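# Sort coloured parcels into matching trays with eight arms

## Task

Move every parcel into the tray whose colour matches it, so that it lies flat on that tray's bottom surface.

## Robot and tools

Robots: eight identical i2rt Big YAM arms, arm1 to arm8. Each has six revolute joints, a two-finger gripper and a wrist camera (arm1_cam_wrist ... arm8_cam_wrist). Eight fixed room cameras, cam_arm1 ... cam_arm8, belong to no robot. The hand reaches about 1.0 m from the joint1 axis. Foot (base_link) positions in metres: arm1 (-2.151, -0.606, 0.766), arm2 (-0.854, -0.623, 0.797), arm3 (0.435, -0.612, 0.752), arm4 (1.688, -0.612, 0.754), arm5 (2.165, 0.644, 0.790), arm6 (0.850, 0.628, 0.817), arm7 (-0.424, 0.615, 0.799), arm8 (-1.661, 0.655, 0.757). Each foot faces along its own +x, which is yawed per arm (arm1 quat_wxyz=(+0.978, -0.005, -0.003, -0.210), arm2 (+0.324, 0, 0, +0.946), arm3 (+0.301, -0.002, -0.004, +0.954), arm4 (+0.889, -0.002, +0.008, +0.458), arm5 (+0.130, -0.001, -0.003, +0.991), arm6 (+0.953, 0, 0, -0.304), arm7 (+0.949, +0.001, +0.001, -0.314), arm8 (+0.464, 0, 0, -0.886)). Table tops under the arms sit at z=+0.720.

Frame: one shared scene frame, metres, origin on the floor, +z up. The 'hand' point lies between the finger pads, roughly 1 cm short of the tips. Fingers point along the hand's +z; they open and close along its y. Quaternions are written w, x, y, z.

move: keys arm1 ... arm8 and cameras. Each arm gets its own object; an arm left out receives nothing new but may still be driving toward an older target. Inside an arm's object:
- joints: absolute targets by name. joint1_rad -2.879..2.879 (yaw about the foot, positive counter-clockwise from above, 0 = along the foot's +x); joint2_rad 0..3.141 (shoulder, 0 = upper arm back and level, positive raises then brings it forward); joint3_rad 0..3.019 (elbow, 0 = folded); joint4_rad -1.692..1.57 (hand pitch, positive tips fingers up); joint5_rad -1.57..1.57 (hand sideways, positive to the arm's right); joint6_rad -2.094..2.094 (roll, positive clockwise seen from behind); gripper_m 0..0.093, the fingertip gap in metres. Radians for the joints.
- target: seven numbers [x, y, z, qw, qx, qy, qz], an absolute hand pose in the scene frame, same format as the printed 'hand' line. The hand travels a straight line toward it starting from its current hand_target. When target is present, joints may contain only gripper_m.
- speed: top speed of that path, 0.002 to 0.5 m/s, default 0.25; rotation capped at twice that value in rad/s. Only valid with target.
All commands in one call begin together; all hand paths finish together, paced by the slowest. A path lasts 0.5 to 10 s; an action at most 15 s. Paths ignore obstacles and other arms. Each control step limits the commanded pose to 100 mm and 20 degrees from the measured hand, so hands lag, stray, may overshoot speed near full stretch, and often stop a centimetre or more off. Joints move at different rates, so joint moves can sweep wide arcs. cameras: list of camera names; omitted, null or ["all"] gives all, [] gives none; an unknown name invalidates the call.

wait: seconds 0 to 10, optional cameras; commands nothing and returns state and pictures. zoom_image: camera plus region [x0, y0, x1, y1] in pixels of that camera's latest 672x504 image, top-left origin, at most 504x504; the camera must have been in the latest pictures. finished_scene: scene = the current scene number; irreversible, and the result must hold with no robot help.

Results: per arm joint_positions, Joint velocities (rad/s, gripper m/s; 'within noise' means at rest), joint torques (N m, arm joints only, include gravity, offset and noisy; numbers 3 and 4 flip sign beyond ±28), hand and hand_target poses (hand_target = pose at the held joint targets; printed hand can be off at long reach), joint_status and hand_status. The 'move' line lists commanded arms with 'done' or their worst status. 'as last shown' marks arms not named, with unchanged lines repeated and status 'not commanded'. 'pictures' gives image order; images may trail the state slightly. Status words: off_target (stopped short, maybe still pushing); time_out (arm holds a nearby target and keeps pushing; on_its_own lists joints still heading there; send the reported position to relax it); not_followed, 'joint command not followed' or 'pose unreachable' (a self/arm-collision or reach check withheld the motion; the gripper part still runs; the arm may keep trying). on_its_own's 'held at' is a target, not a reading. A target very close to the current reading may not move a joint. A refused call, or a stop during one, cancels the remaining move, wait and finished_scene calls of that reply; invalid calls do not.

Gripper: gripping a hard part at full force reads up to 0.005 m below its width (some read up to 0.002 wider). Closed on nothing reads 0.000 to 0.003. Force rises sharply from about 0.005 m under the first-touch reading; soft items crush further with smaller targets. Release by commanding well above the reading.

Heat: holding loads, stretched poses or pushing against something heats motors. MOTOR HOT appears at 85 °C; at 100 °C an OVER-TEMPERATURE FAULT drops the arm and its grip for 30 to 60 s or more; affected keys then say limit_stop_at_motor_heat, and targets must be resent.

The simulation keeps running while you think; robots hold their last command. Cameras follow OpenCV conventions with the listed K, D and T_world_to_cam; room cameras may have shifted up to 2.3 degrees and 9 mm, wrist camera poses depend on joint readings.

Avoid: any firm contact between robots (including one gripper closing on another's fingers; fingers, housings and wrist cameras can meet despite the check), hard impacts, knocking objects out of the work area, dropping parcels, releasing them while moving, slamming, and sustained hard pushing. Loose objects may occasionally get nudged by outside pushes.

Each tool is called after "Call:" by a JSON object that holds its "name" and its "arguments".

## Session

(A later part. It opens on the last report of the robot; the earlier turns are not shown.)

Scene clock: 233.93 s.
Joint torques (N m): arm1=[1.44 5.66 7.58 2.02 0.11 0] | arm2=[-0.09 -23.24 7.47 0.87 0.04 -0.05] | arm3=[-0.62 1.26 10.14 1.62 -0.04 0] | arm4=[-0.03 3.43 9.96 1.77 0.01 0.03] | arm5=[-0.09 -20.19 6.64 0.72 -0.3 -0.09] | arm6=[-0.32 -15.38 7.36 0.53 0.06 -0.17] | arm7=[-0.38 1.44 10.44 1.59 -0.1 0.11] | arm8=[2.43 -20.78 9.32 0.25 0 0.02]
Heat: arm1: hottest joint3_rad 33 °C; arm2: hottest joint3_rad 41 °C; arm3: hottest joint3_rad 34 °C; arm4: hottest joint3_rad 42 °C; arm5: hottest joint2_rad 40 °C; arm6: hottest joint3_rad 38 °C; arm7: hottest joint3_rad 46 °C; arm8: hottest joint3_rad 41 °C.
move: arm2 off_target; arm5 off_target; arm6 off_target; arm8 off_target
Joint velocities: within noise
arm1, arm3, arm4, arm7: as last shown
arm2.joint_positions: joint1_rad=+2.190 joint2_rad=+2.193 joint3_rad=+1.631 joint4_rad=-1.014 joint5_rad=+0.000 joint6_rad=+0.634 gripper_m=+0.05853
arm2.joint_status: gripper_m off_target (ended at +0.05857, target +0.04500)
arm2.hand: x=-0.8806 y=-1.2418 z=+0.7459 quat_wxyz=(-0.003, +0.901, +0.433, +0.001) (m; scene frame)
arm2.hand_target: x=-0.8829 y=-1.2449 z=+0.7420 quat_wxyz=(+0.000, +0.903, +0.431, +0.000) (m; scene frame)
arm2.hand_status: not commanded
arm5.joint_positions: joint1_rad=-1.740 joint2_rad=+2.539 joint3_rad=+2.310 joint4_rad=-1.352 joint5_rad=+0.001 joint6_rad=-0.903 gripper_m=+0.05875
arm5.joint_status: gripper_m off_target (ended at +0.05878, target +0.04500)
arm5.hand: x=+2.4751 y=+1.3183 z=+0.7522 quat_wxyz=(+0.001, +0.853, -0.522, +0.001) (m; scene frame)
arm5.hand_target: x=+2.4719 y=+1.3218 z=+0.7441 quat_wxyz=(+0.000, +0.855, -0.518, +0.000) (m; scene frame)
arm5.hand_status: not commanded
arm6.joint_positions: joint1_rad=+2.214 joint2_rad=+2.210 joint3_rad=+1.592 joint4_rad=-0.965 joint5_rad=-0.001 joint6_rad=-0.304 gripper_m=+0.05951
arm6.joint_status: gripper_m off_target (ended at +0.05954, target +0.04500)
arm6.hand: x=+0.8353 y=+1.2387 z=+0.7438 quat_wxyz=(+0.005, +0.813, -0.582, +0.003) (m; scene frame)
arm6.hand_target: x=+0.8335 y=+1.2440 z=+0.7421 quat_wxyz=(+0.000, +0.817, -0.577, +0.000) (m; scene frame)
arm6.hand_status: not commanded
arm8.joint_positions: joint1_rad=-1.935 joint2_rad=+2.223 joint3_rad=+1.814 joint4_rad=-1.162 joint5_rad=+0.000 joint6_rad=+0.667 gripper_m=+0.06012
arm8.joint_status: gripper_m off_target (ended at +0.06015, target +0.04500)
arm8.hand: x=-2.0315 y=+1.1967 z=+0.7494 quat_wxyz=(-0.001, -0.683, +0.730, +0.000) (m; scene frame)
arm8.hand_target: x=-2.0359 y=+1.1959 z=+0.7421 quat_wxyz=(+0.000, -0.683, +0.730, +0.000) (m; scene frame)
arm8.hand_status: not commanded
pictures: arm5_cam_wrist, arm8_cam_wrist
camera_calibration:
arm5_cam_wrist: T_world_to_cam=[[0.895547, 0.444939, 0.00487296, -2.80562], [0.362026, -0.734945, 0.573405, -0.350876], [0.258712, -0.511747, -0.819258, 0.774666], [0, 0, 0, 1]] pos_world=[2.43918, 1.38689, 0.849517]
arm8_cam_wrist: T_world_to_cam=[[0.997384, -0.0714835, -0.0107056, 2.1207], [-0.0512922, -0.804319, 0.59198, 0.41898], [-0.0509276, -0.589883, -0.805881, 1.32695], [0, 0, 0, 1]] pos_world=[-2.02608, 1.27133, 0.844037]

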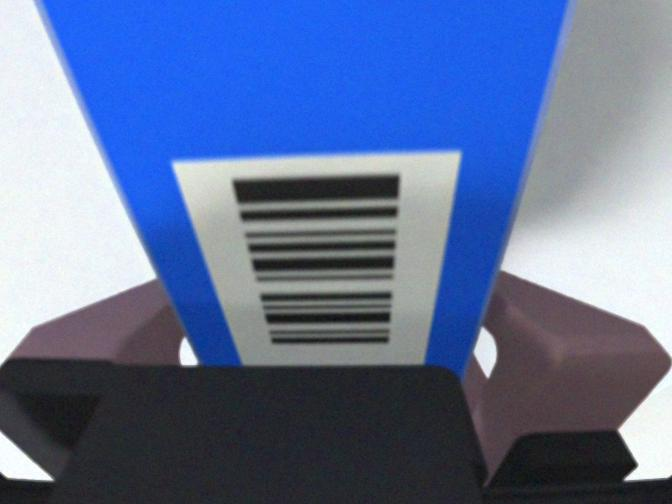

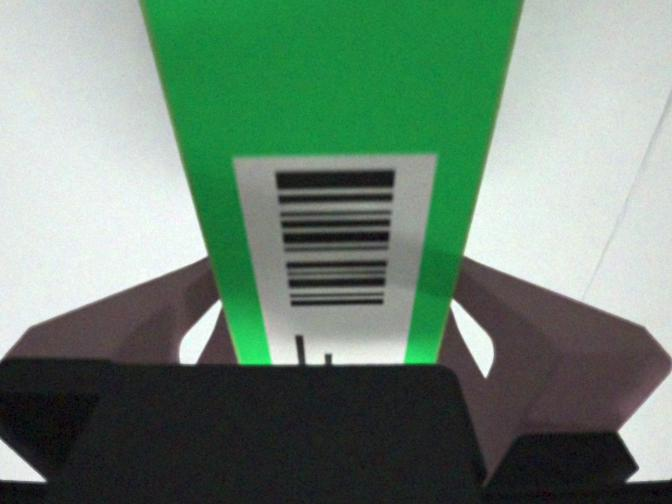

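Call:
{"name": "move", "arguments": {"arm8": {"target":[-2.036,1.19,0.90,0,-0.6833,0.7302,0],"speed":0.22}, "arm5": {"target":[2.472,1.315,0.90,0,-0.8554,0.518,0],"speed":0.22}, "arm6": {"target":[0.8335,1.238,0.90,0,-0.8166,0.5771,0],"speed":0.22}, "arm2": {"target":[-0.883,-1.238,0.90,0,0.9026,0.4305,0],"speed":0.22}, "cameras": []}}

Call:
{"name": "move", "arguments": {"arm8": {"joints":{"joint2_rad":1.5,"joint3_rad":1.5,"joint4_rad":-1.57,"joint5_rad":0}}, "arm5": {"joints":{"joint2_rad":1.5,"joint3_rad":1.5,"joint4_rad":-1.57,"joint5_rad":0}}, "arm6": {"joints":{"joint2_rad":1.5,"joint3_rad":1.5,"joint4_rad":-1.57,"joint5_rad":0}}, "arm2": {"joints":{"joint2_rad":1.5,"joint3_rad":1.5,"joint4_rad":-1.57,"joint5_rad":0}}, "cameras": []}}

Call:
{"name": "move", "arguments": {"arm8": {"joints":{"joint1_rad":0.332,"joint6_rad":-0.274}}, "arm5": {"joints":{"joint1_rad":1.51,"joint6_rad":-0.323}}, "arm6": {"joints":{"joint1_rad":-1.173,"joint6_rad":-0.22}}, "arm2": {"joints":{"joint1_rad":-2.066,"joint6_rad":0.415}}, "cameras": []}}

Call:
{"name": "move", "arguments": {"arm8": {"target":[-1.845,0,0.88,0,0.7071,0.7071,0],"speed":0.3}, "arm5": {"target":[1.95,0,0.88,0,0.7071,0.7071,0],"speed":0.3}, "arm6": {"target":[0.71,0,0.88,0,0.7071,0.7071,0],"speed":0.3}, "arm2": {"target":[-0.20,-0.335,0.88,0,0,1,0],"speed":0.3}, "cameras": ["cam_arm2"]}}

Scene clock: 256.83 s.
Joint torques (N m): arm1=[1.44 5.48 7.65 1.99 0.09 0.04] | arm2=[-0.15 -22.24 11.19 0.13 0.04 -0.05] | arm3=[-0.62 1.26 10.21 1.61 -0.05 0] | arm4=[-0.03 3.49 9.96 1.77 0.01 0.03] | arm5=[-0.21 -20.31 10.33 -0.12 -0.19 -0.13] | arm6=[-0.26 -16.56 11.58 -0.27 0.06 -0.17] | arm7=[-0.21 1.55 10.48 1.57 -0.09 0.11] | arm8=[2.49 -20.84 14.26 -0.7 0 0.03]
Heat: arm1: hottest joint3_rad 33 °C; arm2: hottest joint2_rad 38 °C; arm3: hottest joint3_rad 34 °C; arm4: hottest joint3_rad 42 °C; arm5: hottest joint2_rad 41 °C; arm6: hottest joint3_rad 38 °C; arm7: hottest joint3_rad 47 °C; arm8: hottest joint3_rad 39 °C.
move: arm2 off_target; arm5 off_target; arm6 off_target; arm8 off_target
Joint velocities: within noise
arm1, arm3, arm4, arm7: as last shown
arm2.joint_positions: joint1_rad=+2.190 joint2_rad=+2.005 joint3_rad=+1.719 joint4_rad=-1.309 joint5_rad=+0.000 joint6_rad=+0.634 gripper_m=+0.05853
arm2.joint_status: not commanded
arm2.hand: x=-0.8799 y=-1.2256 z=+0.8886 quat_wxyz=(-0.011, +0.901, +0.433, +0.006) (m; scene frame)
arm2.hand_target: x=-0.8829 y=-1.2374 z=+0.9001 quat_wxyz=(+0.000, +0.903, +0.431, +0.000) (m; scene frame)
arm2.hand_status: off_target (0.017 m and 1.5 deg from the pose sent, 0.154 m and 0.5 deg at the start)
arm5.joint_positions: joint1_rad=-1.740 joint2_rad=+2.458 joint3_rad=+2.496 joint4_rad=-1.654 joint5_rad=-0.001 joint6_rad=-0.903 gripper_m=+0.05875
arm5.joint_status: not commanded
arm5.hand: x=+2.4687 y=+1.3057 z=+0.8818 quat_wxyz=(+0.019, +0.853, -0.522, +0.002) (m; scene frame)
arm5.hand_target: x=+2.4716 y=+1.3142 z=+0.9000 quat_wxyz=(-0.001, +0.855, -0.518, +0.000) (m; scene frame)
arm5.hand_status: off_target (0.021 m and 2.2 deg from the pose sent, 0.148 m and 0.6 deg at the start)
arm6.joint_positions: joint1_rad=+2.214 joint2_rad=+2.030 joint3_rad=+1.655 joint4_rad=-1.254 joint5_rad=-0.001 joint6_rad=-0.304 gripper_m=+0.05951
arm6.joint_status: not commanded
arm6.hand: x=+0.8358 y=+1.2197 z=+0.8718 quat_wxyz=(+0.023, +0.813, -0.581, +0.017) (m; scene frame)
arm6.hand_target: x=+0.8335 y=+1.2367 z=+0.9004 quat_wxyz=(+0.000, +0.817, -0.577, +0.000) (m; scene frame)
arm6.hand_status: off_target (0.034 m and 3.4 deg from the pose sent, 0.156 m and 0.9 deg at the start)
arm8.joint_positions: joint1_rad=-1.930 joint2_rad=+2.092 joint3_rad=+1.960 joint4_rad=-1.469 joint5_rad=+0.000 joint6_rad=+0.671 gripper_m=+0.06012
arm8.joint_status: not commanded
arm8.hand: x=-2.0252 y=+1.1821 z=+0.8856 quat_wxyz=(-0.003, -0.683, +0.730, -0.016) (m; scene frame)
arm8.hand_target: x=-2.0356 y=+1.1894 z=+0.9001 quat_wxyz=(+0.000, -0.683, +0.730, +0.001) (m; scene frame)
arm8.hand_status: off_target (0.020 m and 1.8 deg from the pose sent, 0.151 m and 0.1 deg at the start)
pictures: none
No camera images: "cameras" was empty.

Scene clock: 258.57 s.
Joint torques (N m): arm1=[1.49 5.66 7.5 1.95 0.12 0.01] | arm2=[-0.15 -14.39 8.53 0.29 0.05 -0.05] | arm3=[-0.62 1.38 10.18 1.62 -0.05 0.01] | arm4=[-0.03 3.43 9.95 1.77 0.01 0.03] | arm5=[-0.62 -11.34 7.34 0.39 -0.19 -0.12] | arm6=[-0.32 -8.64 8.83 -0.06 0.05 -0.16] | arm7=[-0.21 1.61 10.47 1.59 -0.08 0.12] | arm8=[2.61 -11.46 9.73 -0.4 -0.01 0.03]
Heat: arm1: hottest joint3_rad 33 °C; arm2: hottest joint2_rad 38 °C; arm3: hottest joint3_rad 34 °C; arm4: hottest joint3_rad 42 °C; arm5: hottest joint2_rad 41 °C; arm6: hottest joint3_rad 38 °C; arm7: hottest joint3_rad 47 °C; arm8: hottest joint3_rad 39 °C.
move: arm2 done; arm5 done; arm6 done; arm8 done
Joint velocities: within noise
arm1.joint_positions: joint1_rad=+0.458 joint2_rad=+0.456 joint3_rad=+1.438 joint4_rad=-1.139 joint5_rad=+0.063 joint6_rad=-0.074 gripper_m=+0.09396
arm1.joint_status: not commanded
arm1.hand: x=-1.9866 y=-0.6052 z=+1.4040 quat_wxyz=(-0.650, +0.024, -0.759, +0.041) (m; scene frame)
arm1.hand_target: x=-1.9921 y=-0.6053 z=+1.4119 quat_wxyz=(-0.658, +0.023, -0.752, +0.041) (m; scene frame)
arm1.hand_status: not commanded
arm2.joint_positions: joint1_rad=+2.190 joint2_rad=+1.496 joint3_rad=+1.498 joint4_rad=-1.563 joint5_rad=+0.000 joint6_rad=+0.634 gripper_m=+0.05854
arm2.joint_status: all done
arm2.hand: x=-0.8732 y=-1.0683 z=+1.0648 quat_wxyz=(+0.003, +0.901, +0.433, -0.002) (m; scene frame)
arm2.hand_target: x=-0.8751 y=-1.0677 z=+1.0641 quat_wxyz=(+0.000, +0.903, +0.431, +0.000) (m; scene frame)
arm2.hand_status: not commanded
arm3.joint_positions: joint1_rad=+0.288 joint2_rad=+0.566 joint3_rad=+1.355 joint4_rad=-1.309 joint5_rad=+0.227 joint6_rad=-0.408 gripper_m=+0.09396
arm3.joint_status: not commanded
arm3.hand: x=+0.2384 y=-0.5089 z=+1.2929 quat_wxyz=(-0.272, +0.862, -0.018, -0.428) (m; scene frame)
arm3.hand_target: x=+0.2407 y=-0.5098 z=+1.3061 quat_wxyz=(-0.276, +0.854, -0.020, -0.440) (m; scene frame)
arm3.hand_status: not commanded
arm4.joint_positions: joint1_rad=-0.202 joint2_rad=+0.526 joint3_rad=+1.372 joint4_rad=-1.530 joint5_rad=+0.176 joint6_rad=+0.279 gripper_m=+0.09396
arm4.joint_status: not commanded
arm4.hand: x=+1.8391 y=-0.5129 z=+1.2624 quat_wxyz=(-0.405, +0.175, -0.887, -0.138) (m; scene frame)
arm4.hand_target: x=+1.8372 y=-0.5146 z=+1.2716 quat_wxyz=(-0.414, +0.173, -0.882, -0.143) (m; scene frame)
arm4.hand_status: not commanded
arm5.joint_positions: joint1_rad=-1.740 joint2_rad=+1.513 joint3_rad=+1.489 joint4_rad=-1.577 joint5_rad=-0.001 joint6_rad=-0.903 gripper_m=+0.05875
arm5.joint_status: all done
arm5.hand: x=+2.3485 y=+1.0443 z=+1.0514 quat_wxyz=(+0.011, +0.853, -0.522, +0.001) (m; scene frame)
arm5.hand_target: x=+2.3492 y=+1.0468 z=+1.0608 quat_wxyz=(-0.004, +0.855, -0.518, +0.000) (m; scene frame)
arm5.hand_status: not commanded
arm6.joint_positions: joint1_rad=+2.214 joint2_rad=+1.492 joint3_rad=+1.494 joint4_rad=-1.563 joint5_rad=-0.001 joint6_rad=-0.304 gripper_m=+0.05951
arm6.joint_status: all done
arm6.hand: x=+0.8396 y=+1.0723 z=+1.0857 quat_wxyz=(-0.004, +0.813, -0.582, -0.004) (m; scene frame)
arm6.hand_target: x=+0.8382 y=+1.0731 z=+1.0843 quat_wxyz=(+0.000, +0.817, -0.577, +0.000) (m; scene frame)
arm6.hand_status: not commanded
arm7.joint_positions: joint1_rad=-0.316 joint2_rad=+0.535 joint3_rad=+1.368 joint4_rad=-1.177 joint5_rad=-0.073 joint6_rad=-0.126 gripper_m=+0.09396
arm7.joint_status: not commanded
arm7.hand: x=-0.2873 y=+0.4416 z=+1.3804 quat_wxyz=(-0.508, -0.311, -0.757, +0.270) (m; scene frame)
arm7.hand_target: x=-0.2897 y=+0.4449 z=+1.3917 quat_wxyz=(-0.517, -0.307, -0.750, +0.275) (m; scene frame)
arm7.hand_status: not commanded
arm8.joint_positions: joint1_rad=-1.930 joint2_rad=+1.491 joint3_rad=+1.501 joint4_rad=-1.564 joint5_rad=+0.000 joint6_rad=+0.672 gripper_m=+0.06012
arm8.joint_status: all done
arm8.hand: x=-1.9143 y=+1.0219 z=+1.0286 quat_wxyz=(+0.001, -0.683, +0.730, +0.008) (m; scene frame)
arm8.hand_target: x=-1.9164 y=+1.0197 z=+1.0243 quat_wxyz=(+0.000, -0.683, +0.730, +0.000) (m; scene frame)
arm8.hand_status: not commanded
pictures: none
No camera images: "cameras" was empty.

Scene clock: 261.37 s.
Joint torques (N m): arm1=[1.03 5.36 7.61 1.99 0.09 0.02] | arm2=[0.62 -16.15 8.58 0.17 0.01 -0.17] | arm3=[-0.67 1.26 10.17 1.65 -0.04 0] | arm4=[-0.03 3.49 9.95 1.77 0.01 0.03] | arm5=[-0.32 -11.81 7.46 0.21 -0.11 0.06] | arm6=[-0.73 -11.52 8.79 -0.14 -0.03 -0.02] | arm7=[-0.38 1.61 10.4 1.62 -0.1 0.12] | arm8=[1.79 -13.63 9.78 -0.39 -0.08 -0.08]
Heat: arm1: hottest joint3_rad 33 °C; arm2: hottest joint3_rad 39 °C; arm3: hottest joint3_rad 34 °C; arm4: hottest joint3_rad 42 °C; arm5: hottest joint2_rad 40 °C; arm6: hottest joint3_rad 38 °C; arm7: hottest joint3_rad 47 °C; arm8: hottest joint3_rad 39 °C.
move: arm2 done; arm5 done; arm6 done; arm8 done
Joint velocities: within noise
arm1, arm3, arm4, arm7: as last shown
arm2.joint_positions: joint1_rad=-2.066 joint2_rad=+1.513 joint3_rad=+1.498 joint4_rad=-1.560 joint5_rad=+0.001 joint6_rad=+0.425 gripper_m=+0.05854
arm2.joint_status: all done
arm2.hand: x=-0.4433 y=-0.4429 z=+1.0581 quat_wxyz=(+0.002, -0.005, -1.000, +0.001) (m; scene frame)
arm2.hand_target: x=-0.4465 y=-0.4443 z=+1.0647 quat_wxyz=(+0.000, +0.000, -1.000, -0.001) (m; scene frame)
arm2.hand_status: not commanded
arm5.joint_positions: joint1_rad=+1.511 joint2_rad=+1.519 joint3_rad=+1.489 joint4_rad=-1.565 joint5_rad=-0.001 joint6_rad=-0.332 gripper_m=+0.05874
arm5.joint_status: all done
arm5.hand: x=+2.0228 y=+0.2195 z=+1.0423 quat_wxyz=(-0.006, +0.703, +0.711, +0.015) (m; scene frame)
arm5.hand_target: x=+2.0226 y=+0.2205 z=+1.0544 quat_wxyz=(-0.001, +0.707, +0.708, +0.003) (m; scene frame)
arm5.hand_status: not commanded
arm6.joint_positions: joint1_rad=-1.171 joint2_rad=+1.524 joint3_rad=+1.494 joint4_rad=-1.562 joint5_rad=+0.001 joint6_rad=-0.227 gripper_m=+0.05964
arm6.joint_status: all done
arm6.hand: x=+0.7526 y=+0.1905 z=+1.0721 quat_wxyz=(+0.006, -0.704, -0.710, -0.008) (m; scene frame)
arm6.hand_target: x=+0.7529 y=+0.1942 z=+1.0844 quat_wxyz=(+0.000, -0.707, -0.707, +0.000) (m; scene frame)
arm6.hand_status: not commanded
arm8.joint_positions: joint1_rad=+0.333 joint2_rad=+1.514 joint3_rad=+1.501 joint4_rad=-1.564 joint5_rad=-0.001 joint6_rad=-0.267 gripper_m=+0.06006
arm8.joint_status: all done
arm8.hand: x=-1.7821 y=+0.2235 z=+1.0195 quat_wxyz=(+0.001, -0.709, -0.705, -0.003) (m; scene frame)
arm8.hand_target: x=-1.7818 y=+0.2273 z=+1.0250 quat_wxyz=(+0.000, -0.707, -0.707, +0.000) (m; scene frame)
arm8.hand_status: not commanded
pictures: none
No camera images: "cameras" was empty.

Scene clock: 263.63 s.
Joint torques (N m): arm1=[1.49 5.71 7.58 1.98 0.1 0.03] | arm2=[0.32 -26.4 12.07 0.1 0.06 -0.16] | arm3=[-0.5 1.2 10.18 1.63 -0.04 0] | arm4=[-0.03 3.43 9.95 1.77 0.01 0.03] | arm5=[-0.97 -19.55 9.74 -0.24 -0.07 0.04] | arm6=[-0.67 -15.85 12.07 0.03 -0.05 -0.02] | arm7=[-0.32 1.67 10.44 1.65 -0.1 0.12] | arm8=[1.9 -21.25 14.64 -0.69 -0.06 -0.09]
Heat: arm1: hottest joint3_rad 33 °C; arm2: hottest joint3_rad 39 °C; arm3: hottest joint3_rad 34 °C; arm4: hottest joint3_rad 42 °C; arm5: hottest joint2_rad 40 °C; arm6: hottest joint3_rad 38 °C; arm7: hottest joint3_rad 47 °C; arm8: hottest joint2_rad 39 °C.
move: arm2 off_target; arm5 off_target; arm6 off_target; arm8 off_target
Joint velocities: within noise
arm1, arm3, arm4, arm7: as last shown
arm2.joint_positions: joint1_rad=-2.066 joint2_rad=+2.323 joint3_rad=+2.212 joint4_rad=-1.486 joint5_rad=+0.001 joint6_rad=+0.425 gripper_m=+0.05854
arm2.joint_status: not commanded
arm2.hand: x=-0.2103 y=-0.3400 z=+0.8700 quat_wxyz=(+0.012, -0.005, -1.000, +0.005) (m; scene frame)
arm2.hand_target: x=-0.2006 y=-0.3353 z=+0.8801 quat_wxyz=(-0.001, +0.000, -1.000, +0.000) (m; scene frame)
arm2.hand_status: off_target (0.015 m and 1.6 deg from the pose sent, 0.320 m and 0.7 deg at the start)
arm5.joint_positions: joint1_rad=+1.511 joint2_rad=+2.202 joint3_rad=+1.990 joint4_rad=-1.399 joint5_rad=-0.001 joint6_rad=-0.330 gripper_m=+0.05874
arm5.joint_status: not commanded
arm5.hand: x=+1.9547 y=+0.0141 z=+0.8557 quat_wxyz=(-0.009, +0.704, +0.710, +0.022) (m; scene frame)
arm5.hand_target: x=+1.9504 y=+0.0010 z=+0.8802 quat_wxyz=(+0.000, +0.707, +0.707, +0.000) (m; scene frame)
arm5.hand_status: off_target (0.028 m and 2.8 deg from the pose sent, 0.283 m and 1.9 deg at the start)
arm6.joint_positions: joint1_rad=-1.171 joint2_rad=+2.114 joint3_rad=+1.773 joint4_rad=-1.278 joint5_rad=+0.001 joint6_rad=-0.227 gripper_m=+0.05964
arm6.joint_status: not commanded
arm6.hand: x=+0.7145 y=+0.0195 z=+0.8634 quat_wxyz=(+0.013, -0.704, -0.710, -0.020) (m; scene frame)
arm6.hand_target: x=+0.7102 y=+0.0011 z=+0.8805 quat_wxyz=(+0.000, -0.707, -0.707, +0.000) (m; scene frame)
arm6.hand_status: off_target (0.026 m and 2.8 deg from the pose sent, 0.274 m and 1.3 deg at the start)
arm8.joint_positions: joint1_rad=+0.333 joint2_rad=+2.187 joint3_rad=+2.067 joint4_rad=-1.483 joint5_rad=-0.001 joint6_rad=-0.267 gripper_m=+0.06006
arm8.joint_status: not commanded
arm8.hand: x=-1.8411 y=+0.0127 z=+0.8670 quat_wxyz=(+0.007, -0.709, -0.705, -0.014) (m; scene frame)
arm8.hand_target: x=-1.8446 y=+0.0007 z=+0.8802 quat_wxyz=(+0.000, -0.707, -0.707, +0.001) (m; scene frame)
arm8.hand_status: off_target (0.019 m and 1.8 deg from the pose sent, 0.271 m and 0.5 deg at the start)
pictures: cam_arm2

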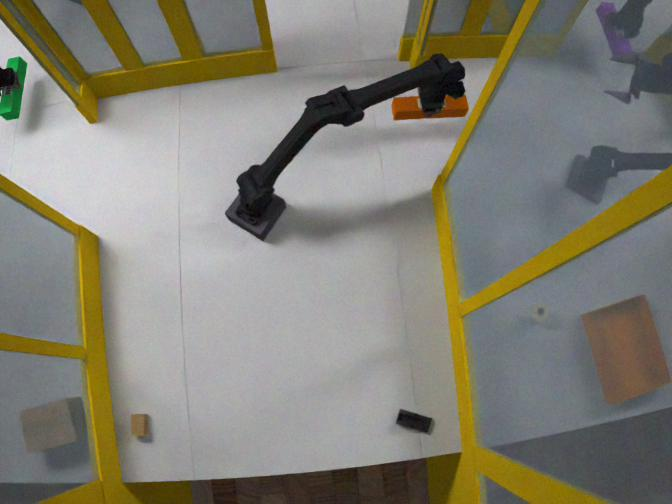

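Call:
{"name": "move", "arguments": {"arm8": {"target":[-1.845,0,0.747,0,0.7071,0.7071,0],"speed":0.15}, "arm5": {"target":[1.95,0,0.747,0,0.7071,0.7071,0],"speed":0.15}, "arm6": {"target":[0.71,0,0.747,0,0.7071,0.7071,0],"speed":0.15}, "arm2": {"target":[-0.20,-0.335,0.747,0,0,1,0],"speed":0.15}, "cameras": []}}

Call:
{"name": "move", "arguments": {"arm8": {"target":[-1.845,0,0.738,0,0.7071,0.7071,0],"speed":0.1}, "arm5": {"target":[1.95,0,0.738,0,0.7071,0.7071,0],"speed":0.1}, "arm6": {"target":[0.71,0,0.738,0,0.7071,0.7071,0],"speed":0.1}, "arm2": {"target":[-0.20,-0.335,0.738,0,0,1,0],"speed":0.1}, "cameras": []}}

Call:
{"name": "move", "arguments": {"arm8": {"joints":{"gripper_m":0.093}}, "arm5": {"joints":{"gripper_m":0.093}}, "arm6": {"joints":{"gripper_m":0.093}}, "arm2": {"joints":{"gripper_m":0.093}}, "cameras": []}}

Call:
{"name": "move", "arguments": {"arm8": {"target":[-1.845,0,0.90,0,0.7071,0.7071,0],"speed":0.25}, "arm5": {"target":[1.95,0,0.90,0,0.7071,0.7071,0],"speed":0.25}, "arm6": {"target":[0.71,0,0.90,0,0.7071,0.7071,0],"speed":0.25}, "arm2": {"target":[-0.20,-0.335,0.90,0,0,1,0],"speed":0.25}, "cameras": []}}

Call:
{"name": "move", "arguments": {"arm8": {"joints":{"joint2_rad":0.7,"joint3_rad":1.4,"joint4_rad":-1.5}}, "arm5": {"joints":{"joint2_rad":0.7,"joint3_rad":1.4,"joint4_rad":-1.5}}, "arm6": {"joints":{"joint2_rad":0.7,"joint3_rad":1.4,"joint4_rad":-1.5}}, "arm2": {"joints":{"joint2_rad":0.7,"joint3_rad":1.4,"joint4_rad":-1.5}}, "arm1": {"joints":{"joint1_rad":1.525,"joint2_rad":1.5,"joint3_rad":1.5,"joint4_rad":-1.57,"joint5_rad":0,"joint6_rad":-0.468}}, "arm4": {"joints":{"joint1_rad":0.215,"joint2_rad":1.5,"joint3_rad":1.5,"joint4_rad":-1.57,"joint5_rad":0,"joint6_rad":-0.405}}, "arm3": {"joints":{"joint1_rad":0.199,"joint2_rad":1.5,"joint3_rad":1.5,"joint4_rad":-1.57,"joint5_rad":0,"joint6_rad":-0.412}}, "cameras": ["cam_arm1","cam_arm2","cam_arm4"]}}

Scene clock: 291.33 s.
Joint torques (N m): arm1=[1.32 5.48 7.57 2.03 0.11 0.01] | arm2=[0.32 -26.7 8.58 0.9 0.06 -0.16] | arm3=[-0.67 1.26 10.15 1.61 -0.04 0.01] | arm4=[-0.03 3.43 9.96 1.77 0.01 0.03] | arm5=[-0.73 -18.73 6.49 0.83 -0.09 0.02] | arm6=[-0.67 -16.26 7.61 0.57 -0.04 -0.02] | arm7=[-0.32 1.55 10.43 1.57 -0.09 0.13] | arm8=[1.79 -21.83 9.57 0.28 -0.06 -0.09]
Heat: arm1: hottest joint3_rad 33 °C; arm2: hottest joint3_rad 43 °C; arm3: hottest joint3_rad 34 °C; arm4: hottest joint3_rad 42 °C; arm5: hottest joint3_rad 43 °C; arm6: hottest joint3_rad 41 °C; arm7: hottest joint3_rad 47 °C; arm8: hottest joint2_rad 44 °C.
move: arm2 done; arm5 done; arm6 done; arm8 done
Joint velocities: within noise
arm1, arm3, arm4, arm7: as last shown
arm2.joint_positions: joint1_rad=-2.066 joint2_rad=+2.429 joint3_rad=+2.090 joint4_rad=-1.241 joint5_rad=+0.001 joint6_rad=+0.425 gripper_m=+0.05854
arm2.joint_status: not commanded
arm2.hand: x=-0.2035 y=-0.3369 z=+0.7510 quat_wxyz=(+0.004, -0.005, -1.000, +0.002) (m; scene frame)
arm2.hand_target: x=-0.2000 y=-0.3350 z=+0.7470 quat_wxyz=(+0.000, +0.000, -1.000, +0.000) (m; scene frame)
arm2.hand_status: done (0.006 m and 0.8 deg from the pose sent, 0.124 m and 1.6 deg at the start)
arm5.joint_positions: joint1_rad=+1.511 joint2_rad=+2.309 joint3_rad=+1.891 joint4_rad=-1.157 joint5_rad=+0.000 joint6_rad=-0.329 gripper_m=+0.05874
arm5.joint_status: not commanded
arm5.hand: x=+1.9515 y=+0.0042 z=+0.7493 quat_wxyz=(-0.002, +0.704, +0.710, +0.006) (m; scene frame)
arm5.hand_target: x=+1.9501 y=+0.0000 z=+0.7471 quat_wxyz=(+0.000, +0.707, +0.707, +0.000) (m; scene frame)
arm5.hand_status: done (0.005 m and 0.8 deg from the pose sent, 0.110 m and 2.8 deg at the start)
arm6.joint_positions: joint1_rad=-1.171 joint2_rad=+2.267 joint3_rad=+1.714 joint4_rad=-1.032 joint5_rad=+0.001 joint6_rad=-0.226 gripper_m=+0.05964
arm6.joint_status: not commanded
arm6.hand: x=+0.7114 y=+0.0054 z=+0.7481 quat_wxyz=(+0.004, -0.704, -0.710, -0.006) (m; scene frame)
arm6.hand_target: x=+0.7100 y=+0.0000 z=+0.7471 quat_wxyz=(+0.000, -0.707, -0.707, +0.000) (m; scene frame)
arm6.hand_status: done (0.006 m and 0.9 deg from the pose sent, 0.118 m and 2.8 deg at the start)
arm8.joint_positions: joint1_rad=+0.333 joint2_rad=+2.283 joint3_rad=+1.930 joint4_rad=-1.223 joint5_rad=-0.001 joint6_rad=-0.267 gripper_m=+0.06006
arm8.joint_status: not commanded
arm8.hand: x=-1.8439 y=+0.0023 z=+0.7532 quat_wxyz=(+0.000, -0.709, -0.705, -0.002) (m; scene frame)
arm8.hand_target: x=-1.8448 y=+0.0000 z=+0.7471 quat_wxyz=(+0.000, -0.707, -0.707, +0.000) (m; scene frame)
arm8.hand_status: done (0.007 m and 0.4 deg from the pose sent, 0.121 m and 1.8 deg at the start)
pictures: none
No camera images: "cameras" was empty.

Scene clock: 292.30 s.
Joint torques (N m): arm1=[1.03 5.77 7.47 2 0.1 0.04] | arm2=[0.26 -26.23 8.05 0.91 0.05 -0.16] | arm3=[-0.56 1.44 10.15 1.62 -0.05 0] | arm4=[-0.03 3.43 9.96 1.77 0.01 0.03] | arm5=[-0.73 -18.14 6.31 1.2 -0.05 -0.02] | arm6=[-0.67 -15.62 7.38 0.61 -0.03 -0.02] | arm7=[-0.5 1.49 10.48 1.62 -0.09 0.11] | arm8=[1.73 -21.42 8.84 0.28 -0.05 -0.07]
Heat: arm1: hottest joint3_rad 33 °C; arm2: hottest joint3_rad 43 °C; arm3: hottest joint3_rad 34 °C; arm4: hottest joint3_rad 42 °C; arm5: hottest joint3_rad 43 °C; arm6: hottest joint3_rad 41 °C; arm7: hottest joint3_rad 47 °C; arm8: hottest joint2_rad 44 °C.
move: arm2 off_target; arm5 off_target; arm6 done; arm8 off_target
Joint velocities: within noise
arm1, arm3, arm4, arm7: as last shown
arm2.joint_positions: joint1_rad=-2.066 joint2_rad=+2.429 joint3_rad=+2.090 joint4_rad=-1.225 joint5_rad=+0.001 joint6_rad=+0.425 gripper_m=+0.05854
arm2.joint_status: not commanded
arm2.hand: x=-0.2001 y=-0.3354 z=+0.7510 quat_wxyz=(-0.003, -0.005, -1.000, -0.001) (m; scene frame)
arm2.hand_target: x=-0.2002 y=-0.3351 z=+0.7381 quat_wxyz=(+0.000, +0.000, -1.000, +0.000) (m; scene frame)
arm2.hand_status: off_target (0.013 m and 0.7 deg from the pose sent, 0.014 m and 0.8 deg at the start)
arm5.joint_positions: joint1_rad=+1.511 joint2_rad=+2.309 joint3_rad=+1.891 joint4_rad=-1.151 joint5_rad=+0.000 joint6_rad=-0.329 gripper_m=+0.05874
arm5.joint_status: not commanded
arm5.hand: x=+1.9511 y=+0.0029 z=+0.7493 quat_wxyz=(+0.000, +0.704, +0.710, +0.003) (m; scene frame)
arm5.hand_target: x=+1.9501 y=+0.0002 z=+0.7382 quat_wxyz=(+0.000, +0.707, +0.707, +0.000) (m; scene frame)
arm5.hand_status: off_target (0.012 m and 0.6 deg from the pose sent, 0.012 m and 0.8 deg at the start)
arm6.joint_positions: joint1_rad=-1.171 joint2_rad=+2.270 joint3_rad=+1.714 joint4_rad=-1.017 joint5_rad=+0.001 joint6_rad=-0.226 gripper_m=+0.05964
arm6.joint_status: not commanded
arm6.hand: x=+0.7107 y=+0.0024 z=+0.7459 quat_wxyz=(+0.001, -0.704, -0.710, -0.001) (m; scene frame)
arm6.hand_target: x=+0.7100 y=+0.0000 z=+0.7382 quat_wxyz=(+0.000, -0.707, -0.707, +0.000) (m; scene frame)
arm6.hand_status: done (0.008 m and 0.5 deg from the pose sent, 0.012 m and 1.0 deg at the start)
arm8.joint_positions: joint1_rad=+0.333 joint2_rad=+2.283 joint3_rad=+1.930 joint4_rad=-1.206 joint5_rad=-0.001 joint6_rad=-0.267 gripper_m=+0.06006
arm8.joint_status: not commanded
arm8.hand: x=-1.8450 y=-0.0016 z=+0.7532 quat_wxyz=(-0.004, -0.709, -0.705, +0.005) (m; scene frame)
arm8.hand_target: x=-1.8448 y=+0.0002 z=+0.7383 quat_wxyz=(+0.000, -0.707, -0.707, +0.000) (m; scene frame)
arm8.hand_status: off_target (0.015 m and 0.8 deg from the pose sent, 0.015 m and 0.4 deg at the start)
pictures: none
No camera images: "cameras" was empty.

Scene clock: 292.97 s.
Joint torques (N m): arm1=[1.14 5.54 7.62 2.04 0.11 0.01] | arm2=[0.26 -26.29 8.05 0.95 0.05 -0.16] | arm3=[-0.56 1.32 10.15 1.58 -0.04 0.01] | arm4=[-0.03 3.43 9.95 1.76 0.01 0.03] | arm5=[-0.5 -18.67 6.2 0.8 -0.13 -0.02] | arm6=[-0.67 -15.56 7.36 0.62 -0.04 -0.02] | arm7=[-0.5 1.61 10.43 1.61 -0.09 0.12] | arm8=[1.9 -21.42 8.91 0.31 -0.05 -0.1]
Heat: arm1: hottest joint3_rad 33 °C; arm2: hottest joint3_rad 43 °C; arm3: hottest joint3_rad 34 °C; arm4: hottest joint3_rad 42 °C; arm5: hottest joint3_rad 43 °C; arm6: hottest joint3_rad 41 °C; arm7: hottest joint3_rad 47 °C; arm8: hottest joint2_rad 44 °C.
move: arm2 done; arm5 done; arm6 done; arm8 done
Joint velocities: within noise
arm1, arm3, arm4, arm7: as last shown
arm2.joint_positions: joint1_rad=-2.066 joint2_rad=+2.429 joint3_rad=+2.090 joint4_rad=-1.225 joint5_rad=+0.001 joint6_rad=+0.425 gripper_m=+0.09286
arm2.joint_status: all done
arm2.hand: x=-0.2001 y=-0.3354 z=+0.7510 quat_wxyz=(-0.003, -0.005, -1.000, -0.001) (m; scene frame)
arm2.hand_target: x=-0.2003 y=-0.3351 z=+0.7381 quat_wxyz=(+0.000, +0.000, -1.000, +0.000) (m; scene frame)
arm2.hand_status: not commanded
arm5.joint_positions: joint1_rad=+1.511 joint2_rad=+2.311 joint3_rad=+1.891 joint4_rad=-1.142 joint5_rad=+0.000 joint6_rad=-0.329 gripper_m=+0.09281
arm5.joint_status: all done
arm5.hand: x=+1.9504 y=+0.0010 z=+0.7478 quat_wxyz=(+0.001, +0.704, +0.710, +0.000) (m; scene frame)
arm5.hand_target: x=+1.9501 y=+0.0001 z=+0.7383 quat_wxyz=(+0.000, +0.707, +0.707, +0.000) (m; scene frame)
arm5.hand_status: not commanded
arm6.joint_positions: joint1_rad=-1.171 joint2_rad=+2.270 joint3_rad=+1.714 joint4_rad=-1.017 joint5_rad=+0.001 joint6_rad=-0.226 gripper_m=+0.09282
arm6.joint_status: all done
arm6.hand: x=+0.7107 y=+0.0024 z=+0.7459 quat_wxyz=(+0.001, -0.704, -0.710, -0.001) (m; scene frame)
arm6.hand_target: x=+0.7100 y=+0.0000 z=+0.7382 quat_wxyz=(+0.000, -0.707, -0.707, +0.000) (m; scene frame)
arm6.hand_status: not commanded
arm8.joint_positions: joint1_rad=+0.333 joint2_rad=+2.283 joint3_rad=+1.930 joint4_rad=-1.206 joint5_rad=-0.001 joint6_rad=-0.267 gripper_m=+0.09287
arm8.joint_status: all done
arm8.hand: x=-1.8450 y=-0.0016 z=+0.7532 quat_wxyz=(-0.004, -0.709, -0.705, +0.005) (m; scene frame)
arm8.hand_target: x=-1.8448 y=+0.0002 z=+0.7383 quat_wxyz=(+0.000, -0.707, -0.707, +0.000) (m; scene frame)
arm8.hand_status: not commanded
pictures: none
No camera images: "cameras" was empty.

Scene clock: 294.63 s.
Joint torques (N m): arm1=[1.2 5.83 7.6 1.98 0.11 0.04] | arm2=[0.32 -25.35 11.75 0.12 0.05 -0.15] | arm3=[-0.62 1.26 10.18 1.61 -0.05 0] | arm4=[-0.03 3.43 9.96 1.76 0.01 0.03] | arm5=[-0.5 -18.61 9.73 -0.02 -0.17 0] | arm6=[-0.67 -16.67 11.66 -0.23 -0.04 -0.02] | arm7=[-0.32 1.61 10.48 1.61 -0.09 0.12] | arm8=[1.85 -20.66 14.49 -0.59 -0.05 -0.09]
Heat: arm1: hottest joint3_rad 33 °C; arm2: hottest joint3_rad 42 °C; arm3: hottest joint3_rad 34 °C; arm4: hottest joint3_rad 42 °C; arm5: hottest joint3_rad 43 °C; arm6: hottest joint3_rad 41 °C; arm7: hottest joint3_rad 47 °C; arm8: hottest joint2_rad 44 °C.
move: arm2 done; arm5 off_target; arm6 off_target; arm8 off_target
Joint velocities: within noise
arm1, arm3, arm4, arm7: as last shown
arm2.joint_positions: joint1_rad=-2.066 joint2_rad=+2.308 joint3_rad=+2.264 joint4_rad=-1.536 joint5_rad=+0.001 joint6_rad=+0.425 gripper_m=+0.09292
arm2.joint_status: not commanded
arm2.hand: x=-0.2078 y=-0.3389 z=+0.8996 quat_wxyz=(+0.004, -0.005, -1.000, +0.002) (m; scene frame)
arm2.hand_target: x=-0.2004 y=-0.3352 z=+0.8999 quat_wxyz=(-0.001, +0.000, -1.000, +0.000) (m; scene frame)
arm2.hand_status: done (0.009 m and 0.8 deg from the pose sent, 0.149 m and 0.7 deg at the start)
arm5.joint_positions: joint1_rad=+1.511 joint2_rad=+2.180 joint3_rad=+2.037 joint4_rad=-1.447 joint5_rad=+0.000 joint6_rad=-0.329 gripper_m=+0.09288
arm5.joint_status: not commanded
arm5.hand: x=+1.9531 y=+0.0100 z=+0.8876 quat_wxyz=(-0.005, +0.704, +0.710, +0.012) (m; scene frame)
arm5.hand_target: x=+1.9502 y=+0.0005 z=+0.9001 quat_wxyz=(+0.000, +0.707, +0.707, +0.000) (m; scene frame)
arm5.hand_status: off_target (0.016 m and 1.5 deg from the pose sent, 0.152 m and 0.4 deg at the start)
arm6.joint_positions: joint1_rad=-1.171 joint2_rad=+2.110 joint3_rad=+1.809 joint4_rad=-1.314 joint5_rad=+0.001 joint6_rad=-0.226 gripper_m=+0.09289
arm6.joint_status: not commanded
arm6.hand: x=+0.7135 y=+0.0150 z=+0.8787 quat_wxyz=(+0.012, -0.704, -0.710, -0.018) (m; scene frame)
arm6.hand_target: x=+0.7102 y=+0.0010 z=+0.9001 quat_wxyz=(+0.000, -0.707, -0.707, +0.000) (m; scene frame)
arm6.hand_status: off_target (0.026 m and 2.6 deg from the pose sent, 0.154 m and 0.5 deg at the start; pose on its path clipped on 3 of 50 steps)
arm8.joint_positions: joint1_rad=+0.333 joint2_rad=+2.174 joint3_rad=+2.119 joint4_rad=-1.534 joint5_rad=-0.001 joint6_rad=-0.267 gripper_m=+0.09293
arm8.joint_status: not commanded
arm8.hand: x=-1.8416 y=+0.0107 z=+0.8947 quat_wxyz=(+0.004, -0.709, -0.705, -0.008) (m; scene frame)
arm8.hand_target: x=-1.8447 y=+0.0005 z=+0.9001 quat_wxyz=(+0.000, -0.707, -0.707, +0.001) (m; scene frame)
arm8.hand_status: off_target (0.012 m and 1.1 deg from the pose sent, 0.147 m and 0.8 deg at the start; pose on its path clipped on 3 of 50 steps)
pictures: none
No camera images: "cameras" was empty.

Scene clock: 296.70 s.
Joint torques (N m): arm1=[1.67 -10.87 9.52 -0.12 0.04 -0.08] | arm2=[0.32 0.73 7.43 1.94 0.04 -0.18] | arm3=[-1.79 -15.5 10.97 -0.32 -0.3 -0.09] | arm4=[1.14 -9.99 11.36 -0.21 -0.16 -0.04] | arm5=[-0.79 1.9 6.49 0.98 -0.13 0.04] | arm6=[-0.67 1.2 7.94 0.99 -0.04 -0.01] | arm7=[-0.26 1.44 10.44 1.57 -0.09 0.12] | arm8=[1.96 1.55 8.5 1.31 -0.05 -0.08]
Heat: arm1: hottest joint3_rad 33 °C; arm2: hottest joint3_rad 42 °C; arm3: hottest joint3_rad 34 °C; arm4: hottest joint3_rad 43 °C; arm5: hottest joint3_rad 42 °C; arm6: hottest joint3_rad 41 °C; arm7: hottest joint3_rad 47 °C; arm8: hottest joint2_rad 43 °C.
move: arm1 done; arm2 done; arm3 done; arm4 done; arm5 done; arm6 done; arm8 done
Joint velocities: within noise
arm1.joint_positions: joint1_rad=+1.522 joint2_rad=+1.494 joint3_rad=+1.489 joint4_rad=-1.559 joint5_rad=+0.001 joint6_rad=-0.461 gripper_m=+0.09399
arm1.joint_status: all done
arm1.hand: x=-1.9496 y=-0.2081 z=+1.0281 quat_wxyz=(-0.001, +0.703, -0.711, +0.004) (m; scene frame)
arm1.hand_target: x=-1.9504 y=-0.2069 z=+1.0296 quat_wxyz=(+0.002, +0.706, -0.708, +0.005) (m; scene frame)
arm1.hand_status: not commanded
arm2.joint_positions: joint1_rad=-2.066 joint2_rad=+0.695 joint3_rad=+1.402 joint4_rad=-1.506 joint5_rad=+0.001 joint6_rad=+0.425 gripper_m=+0.09292
arm2.joint_status: all done
arm2.hand: x=-0.6374 y=-0.5287 z=+1.2945 quat_wxyz=(-0.344, -0.005, -0.926, -0.154) (m; scene frame)
arm2.hand_target: x=-0.6348 y=-0.5274 z=+1.2935 quat_wxyz=(-0.344, +0.000, -0.927, -0.152) (m; scene frame)
arm2.hand_status: not commanded
arm3.joint_positions: joint1_rad=+0.213 joint2_rad=+1.512 joint3_rad=+1.479 joint4_rad=-1.558 joint5_rad=+0.004 joint6_rad=-0.408 gripper_m=+0.09396
arm3.joint_status: all done
arm3.hand: x=+0.0250 y=-0.4401 z=+1.0044 quat_wxyz=(-0.001, +1.000, +0.005, +0.013) (m; scene frame)
arm3.hand_target: x=+0.0263 y=-0.4351 z=+1.0175 quat_wxyz=(-0.003, +1.000, +0.000, +0.002) (m; scene frame)
arm3.hand_status: not commanded
arm4.joint_positions: joint1_rad=+0.204 joint2_rad=+1.489 joint3_rad=+1.487 joint4_rad=-1.559 joint5_rad=+0.001 joint6_rad=-0.397 gripper_m=+0.09398
arm4.joint_status: all done
arm4.hand: x=+1.8700 y=-0.2040 z=+1.0143 quat_wxyz=(+0.003, +0.701, -0.714, -0.002) (m; scene frame)
arm4.hand_target: x=+1.8661 y=-0.1999 z=+1.0148 quat_wxyz=(+0.007, +0.708, -0.707, -0.001) (m; scene frame)
arm4.hand_status: not commanded
arm5.joint_positions: joint1_rad=+1.511 joint2_rad=+0.697 joint3_rad=+1.396 joint4_rad=-1.488 joint5_rad=+0.000 joint6_rad=-0.329 gripper_m=+0.09288
arm5.joint_status: all done
arm5.hand: x=+2.0863 y=+0.4127 z=+1.2854 quat_wxyz=(+0.168, +0.653, +0.657, -0.338) (m; scene frame)
arm5.hand_target: x=+2.0868 y=+0.4140 z=+1.2847 quat_wxyz=(+0.167, +0.657, +0.656, -0.333) (m; scene frame)
arm5.hand_status: not commanded
arm6.joint_positions: joint1_rad=-1.171 joint2_rad=+0.701 joint3_rad=+1.397 joint4_rad=-1.493 joint5_rad=+0.001 joint6_rad=-0.226 gripper_m=+0.09289
arm6.joint_status: all done
arm6.hand: x=+0.7976 y=+0.3929 z=+1.3127 quat_wxyz=(-0.201, -0.653, -0.657, +0.319) (m; scene frame)
arm6.hand_target: x=+0.7980 y=+0.3947 z=+1.3133 quat_wxyz=(-0.202, -0.655, -0.655, +0.318) (m; scene frame)
arm6.hand_status: not commanded
arm7: as last shown
arm8.joint_positions: joint1_rad=+0.333 joint2_rad=+0.698 joint3_rad=+1.404 joint4_rad=-1.506 joint5_rad=-0.001 joint6_rad=-0.267 gripper_m=+0.09293
arm8.joint_status: all done
arm8.hand: x=-1.7252 y=+0.4274 z=+1.2551 quat_wxyz=(-0.186, -0.657, -0.653, +0.327) (m; scene frame)
arm8.hand_target: x=-1.7260 y=+0.4253 z=+1.2537 quat_wxyz=(-0.185, -0.655, -0.655, +0.328) (m; scene frame)
arm8.hand_status: not commanded
pictures: cam_arm1, cam_arm2, cam_arm4

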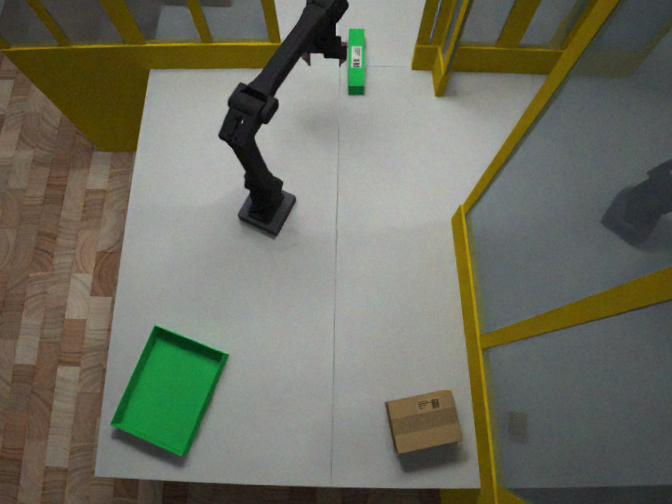

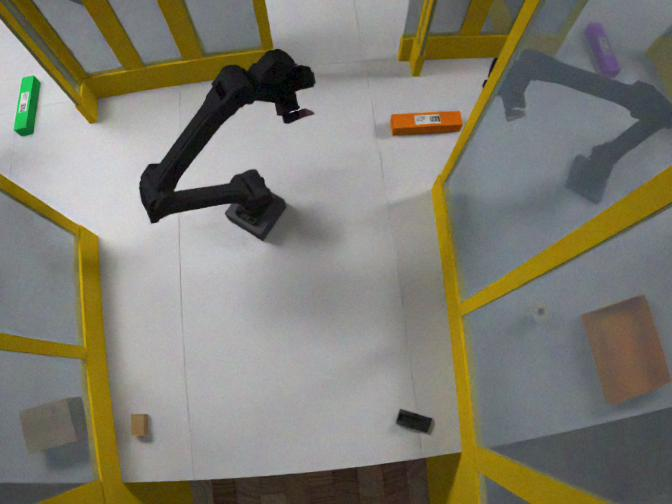

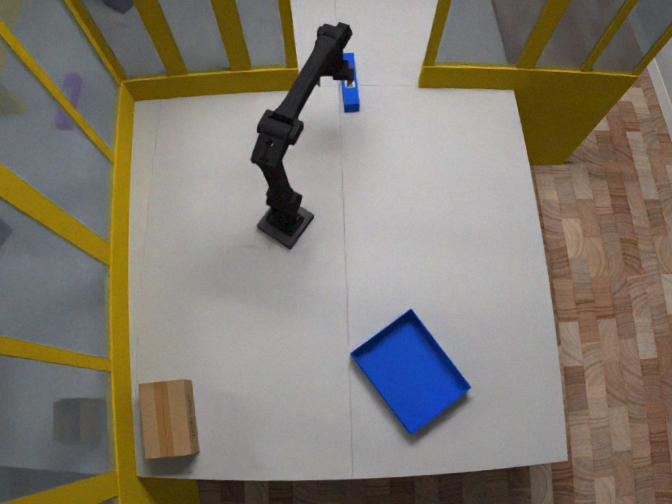

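Call:
{"name": "move", "arguments": {"arm1": {"target":[-1.845,0,0.90,0,0.7071,-0.7071,0],"speed":0.3}, "arm4": {"target":[1.95,0,0.90,0,0.7071,-0.7071,0],"speed":0.3}, "arm3": {"target":[-0.20,-0.335,0.90,0,1,0,0],"speed":0.3}, "cameras": []}}

Call:
{"name": "move", "arguments": {"arm1": {"target":[-1.845,0,0.81,0,0.7071,-0.7071,0],"speed":0.2}, "arm4": {"target":[1.95,0,0.81,0,0.7071,-0.7071,0],"speed":0.2}, "arm3": {"target":[-0.20,-0.335,0.81,0,1,0,0],"speed":0.2}, "cameras": ["arm1_cam_wrist","arm4_cam_wrist","arm3_cam_wrist"]}}

Scene clock: 307.90 s.
Joint torques (N m): arm1=[1.32 -19.08 12.49 -0.21 -0.08 -0.07] | arm2=[0.26 0.79 7.43 1.94 0.04 -0.18] | arm3=[-1.79 -23.82 14.24 -0.44 -0.31 -0.1] | arm4=[1.44 -16.73 14.61 -0.24 -0.01 0] | arm5=[-0.79 1.79 6.49 0.98 -0.11 0.02] | arm6=[-0.62 1.26 7.94 0.98 -0.04 -0.02] | arm7=[-0.38 1.67 10.4 1.65 -0.1 0.12] | arm8=[1.79 1.67 8.46 1.37 -0.04 -0.07]
Heat: arm1: hottest joint3_rad 34 °C; arm2: hottest joint3_rad 41 °C; arm3: hottest joint3_rad 35 °C; arm4: hottest joint3_rad 44 °C; arm5: hottest joint3_rad 41 °C; arm6: hottest joint3_rad 40 °C; arm7: hottest joint3_rad 47 °C; arm8: hottest joint2_rad 40 °C.
move: arm1 off_target; arm3 off_target; arm4 off_target
Joint velocities: within noise
arm1.joint_positions: joint1_rad=+1.522 joint2_rad=+2.158 joint3_rad=+2.083 joint4_rad=-1.504 joint5_rad=-0.005 joint6_rad=-0.463 gripper_m=+0.09399
arm1.joint_status: not commanded
arm1.hand: x=-1.8487 y=-0.0108 z=+0.8942 quat_wxyz=(+0.007, +0.704, -0.710, +0.004) (m; scene frame)
arm1.hand_target: x=-1.8452 y=-0.0005 z=+0.9001 quat_wxyz=(-0.001, +0.707, -0.707, +0.000) (m; scene frame)
arm1.hand_status: off_target (0.013 m and 1.1 deg from the pose sent, 0.266 m and 0.8 deg at the start)
arm2, arm5, arm6, arm8: as last shown
arm3.joint_positions: joint1_rad=+0.210 joint2_rad=+2.223 joint3_rad=+2.201 joint4_rad=-1.579 joint5_rad=-0.003 joint6_rad=-0.408 gripper_m=+0.09396
arm3.joint_status: not commanded
arm3.hand: x=-0.1917 y=-0.3476 z=+0.8859 quat_wxyz=(+0.004, +1.000, +0.004, +0.016) (m; scene frame)
arm3.hand_target: x=-0.1989 y=-0.3353 z=+0.9001 quat_wxyz=(-0.001, +1.000, +0.000, -0.001) (m; scene frame)
arm3.hand_status: off_target (0.021 m and 2.0 deg from the pose sent, 0.269 m and 1.6 deg at the start)
arm4.joint_positions: joint1_rad=+0.204 joint2_rad=+2.093 joint3_rad=+2.022 joint4_rad=-1.501 joint5_rad=+0.005 joint6_rad=-0.397 gripper_m=+0.09398
arm4.joint_status: not commanded
arm4.hand: x=+1.9528 y=-0.0155 z=+0.8968 quat_wxyz=(+0.007, +0.701, -0.714, +0.002) (m; scene frame)
arm4.hand_target: x=+1.9497 y=-0.0007 z=+0.9001 quat_wxyz=(-0.001, +0.707, -0.707, +0.000) (m; scene frame)
arm4.hand_status: off_target (0.016 m and 1.3 deg from the pose sent, 0.247 m and 1.1 deg at the start)
arm7.joint_positions: joint1_rad=-0.316 joint2_rad=+0.535 joint3_rad=+1.368 joint4_rad=-1.177 joint5_rad=-0.073 joint6_rad=-0.126 gripper_m=+0.09396
arm7.joint_status: not commanded
arm7.hand: x=-0.2873 y=+0.4416 z=+1.3804 quat_wxyz=(-0.508, -0.311, -0.757, +0.270) (m; scene frame)
arm7.hand_target: x=-0.2897 y=+0.4449 z=+1.3917 quat_wxyz=(-0.517, -0.307, -0.750, +0.275) (m; scene frame)
arm7.hand_status: not commanded
pictures: none
No camera images: "cameras" was empty.

Scene clock: 309.07 s.
Joint torques (N m): arm1=[1.2 -20.07 8.34 0.69 -0.05 -0.06] | arm2=[0.26 0.79 7.43 1.94 0.04 -0.18] | arm3=[-1.79 -25.05 9.72 0.65 -0.31 -0.1] | arm4=[1.32 -17.85 10.29 0.73 -0.02 -0.01] | arm5=[-0.21 1.73 6.46 0.88 -0.11 0.01] | arm6=[-0.67 1.26 7.94 1.03 -0.04 -0.02] | arm7=[-0.38 1.67 10.48 1.62 -0.09 0.12] | arm8=[1.85 1.73 8.47 1.31 -0.05 -0.08]
Heat: arm1: hottest joint3_rad 34 °C; arm2: hottest joint3_rad 41 °C; arm3: hottest joint3_rad 35 °C; arm4: hottest joint3_rad 44 °C; arm5: hottest joint3_rad 41 °C; arm6: hottest joint3_rad 40 °C; arm7: hottest joint3_rad 47 °C; arm8: hottest joint2_rad 40 °C.
move: arm1 done; arm3 done; arm4 off_target
Joint velocities: within noise
arm1.joint_positions: joint1_rad=+1.522 joint2_rad=+2.213 joint3_rad=+1.978 joint4_rad=-1.327 joint5_rad=-0.005 joint6_rad=-0.463 gripper_m=+0.09399
arm1.joint_status: not commanded
arm1.hand: x=-1.8440 y=-0.0028 z=+0.8186 quat_wxyz=(-0.001, +0.704, -0.710, +0.001) (m; scene frame)
arm1.hand_target: x=-1.8450 y=-0.0002 z=+0.8101 quat_wxyz=(+0.000, +0.707, -0.707, +0.000) (m; scene frame)
arm1.hand_status: done (0.009 m and 0.6 deg from the pose sent, 0.085 m and 1.1 deg at the start)
arm2, arm5, arm6, arm7, arm8: as last shown
arm3.joint_positions: joint1_rad=+0.210 joint2_rad=+2.268 joint3_rad=+2.072 joint4_rad=-1.394 joint5_rad=-0.003 joint6_rad=-0.408 gripper_m=+0.09396
arm3.joint_status: not commanded
arm3.hand: x=-0.1976 y=-0.3445 z=+0.8068 quat_wxyz=(+0.002, +1.000, +0.004, +0.011) (m; scene frame)
arm3.hand_target: x=-0.1998 y=-0.3349 z=+0.8101 quat_wxyz=(+0.000, +1.000, +0.000, +0.000) (m; scene frame)
arm3.hand_status: done (0.010 m and 1.4 deg from the pose sent, 0.077 m and 2.0 deg at the start)
arm4.joint_positions: joint1_rad=+0.204 joint2_rad=+2.147 joint3_rad=+1.914 joint4_rad=-1.320 joint5_rad=+0.005 joint6_rad=-0.397 gripper_m=+0.09398
arm4.joint_status: not commanded
arm4.hand: x=+1.9563 y=-0.0063 z=+0.8213 quat_wxyz=(-0.001, +0.700, -0.714, -0.002) (m; scene frame)
arm4.hand_target: x=+1.9499 y=-0.0004 z=+0.8101 quat_wxyz=(+0.000, +0.707, -0.707, +0.000) (m; scene frame)
arm4.hand_status: off_target (0.014 m and 1.1 deg from the pose sent, 0.088 m and 1.3 deg at the start)
pictures: arm1_cam_wrist, arm3_cam_wrist, arm4_cam_wrist
camera_calibration:
arm1_cam_wrist: T_world_to_cam=[[0.99968, -0.0252595, -0.00165743, 1.84579], [-0.0197159, -0.818007, 0.57487, -0.504512], [-0.0158767, -0.574653, -0.818243, 0.765481], [0, 0, 0, 1]] pos_world=[-1.84299, 0.073816, 0.919438]
arm3_cam_wrist: T_world_to_cam=[[-0.00294626, 0.999984, 0.00488708, 0.338827], [0.80024, -0.000572975, 0.599679, -0.320052], [0.599672, 0.00567765, -0.800226, 0.890102], [0, 0, 0, 1]] pos_world=[-0.276653, -0.344059, 0.902555]
arm4_cam_wrist: T_world_to_cam=[[0.999926, -0.0047029, 0.0112405, -1.96801], [-0.0103311, -0.81634, 0.577479, -0.454433], [0.00646025, -0.577552, -0.816328, 0.779055], [0, 0, 0, 1]] pos_world=[1.95814, 0.0697173, 0.920512]

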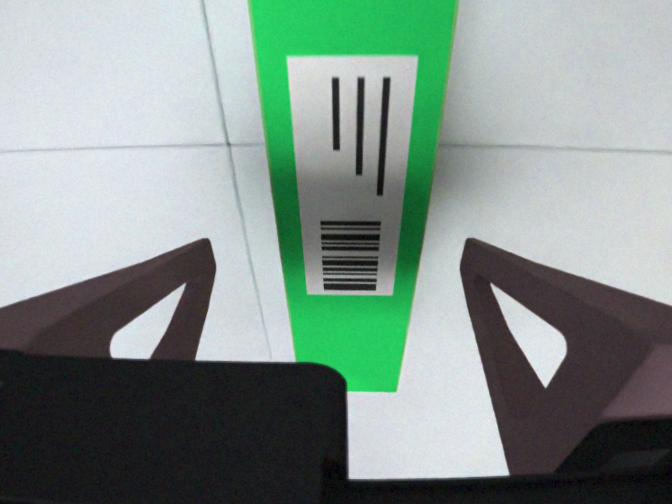

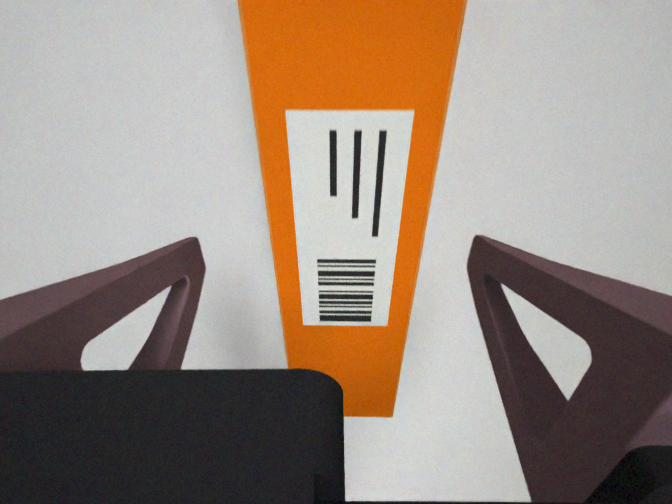

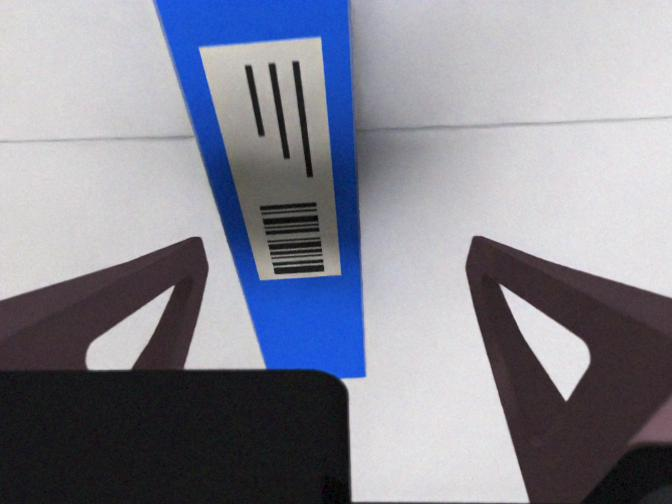

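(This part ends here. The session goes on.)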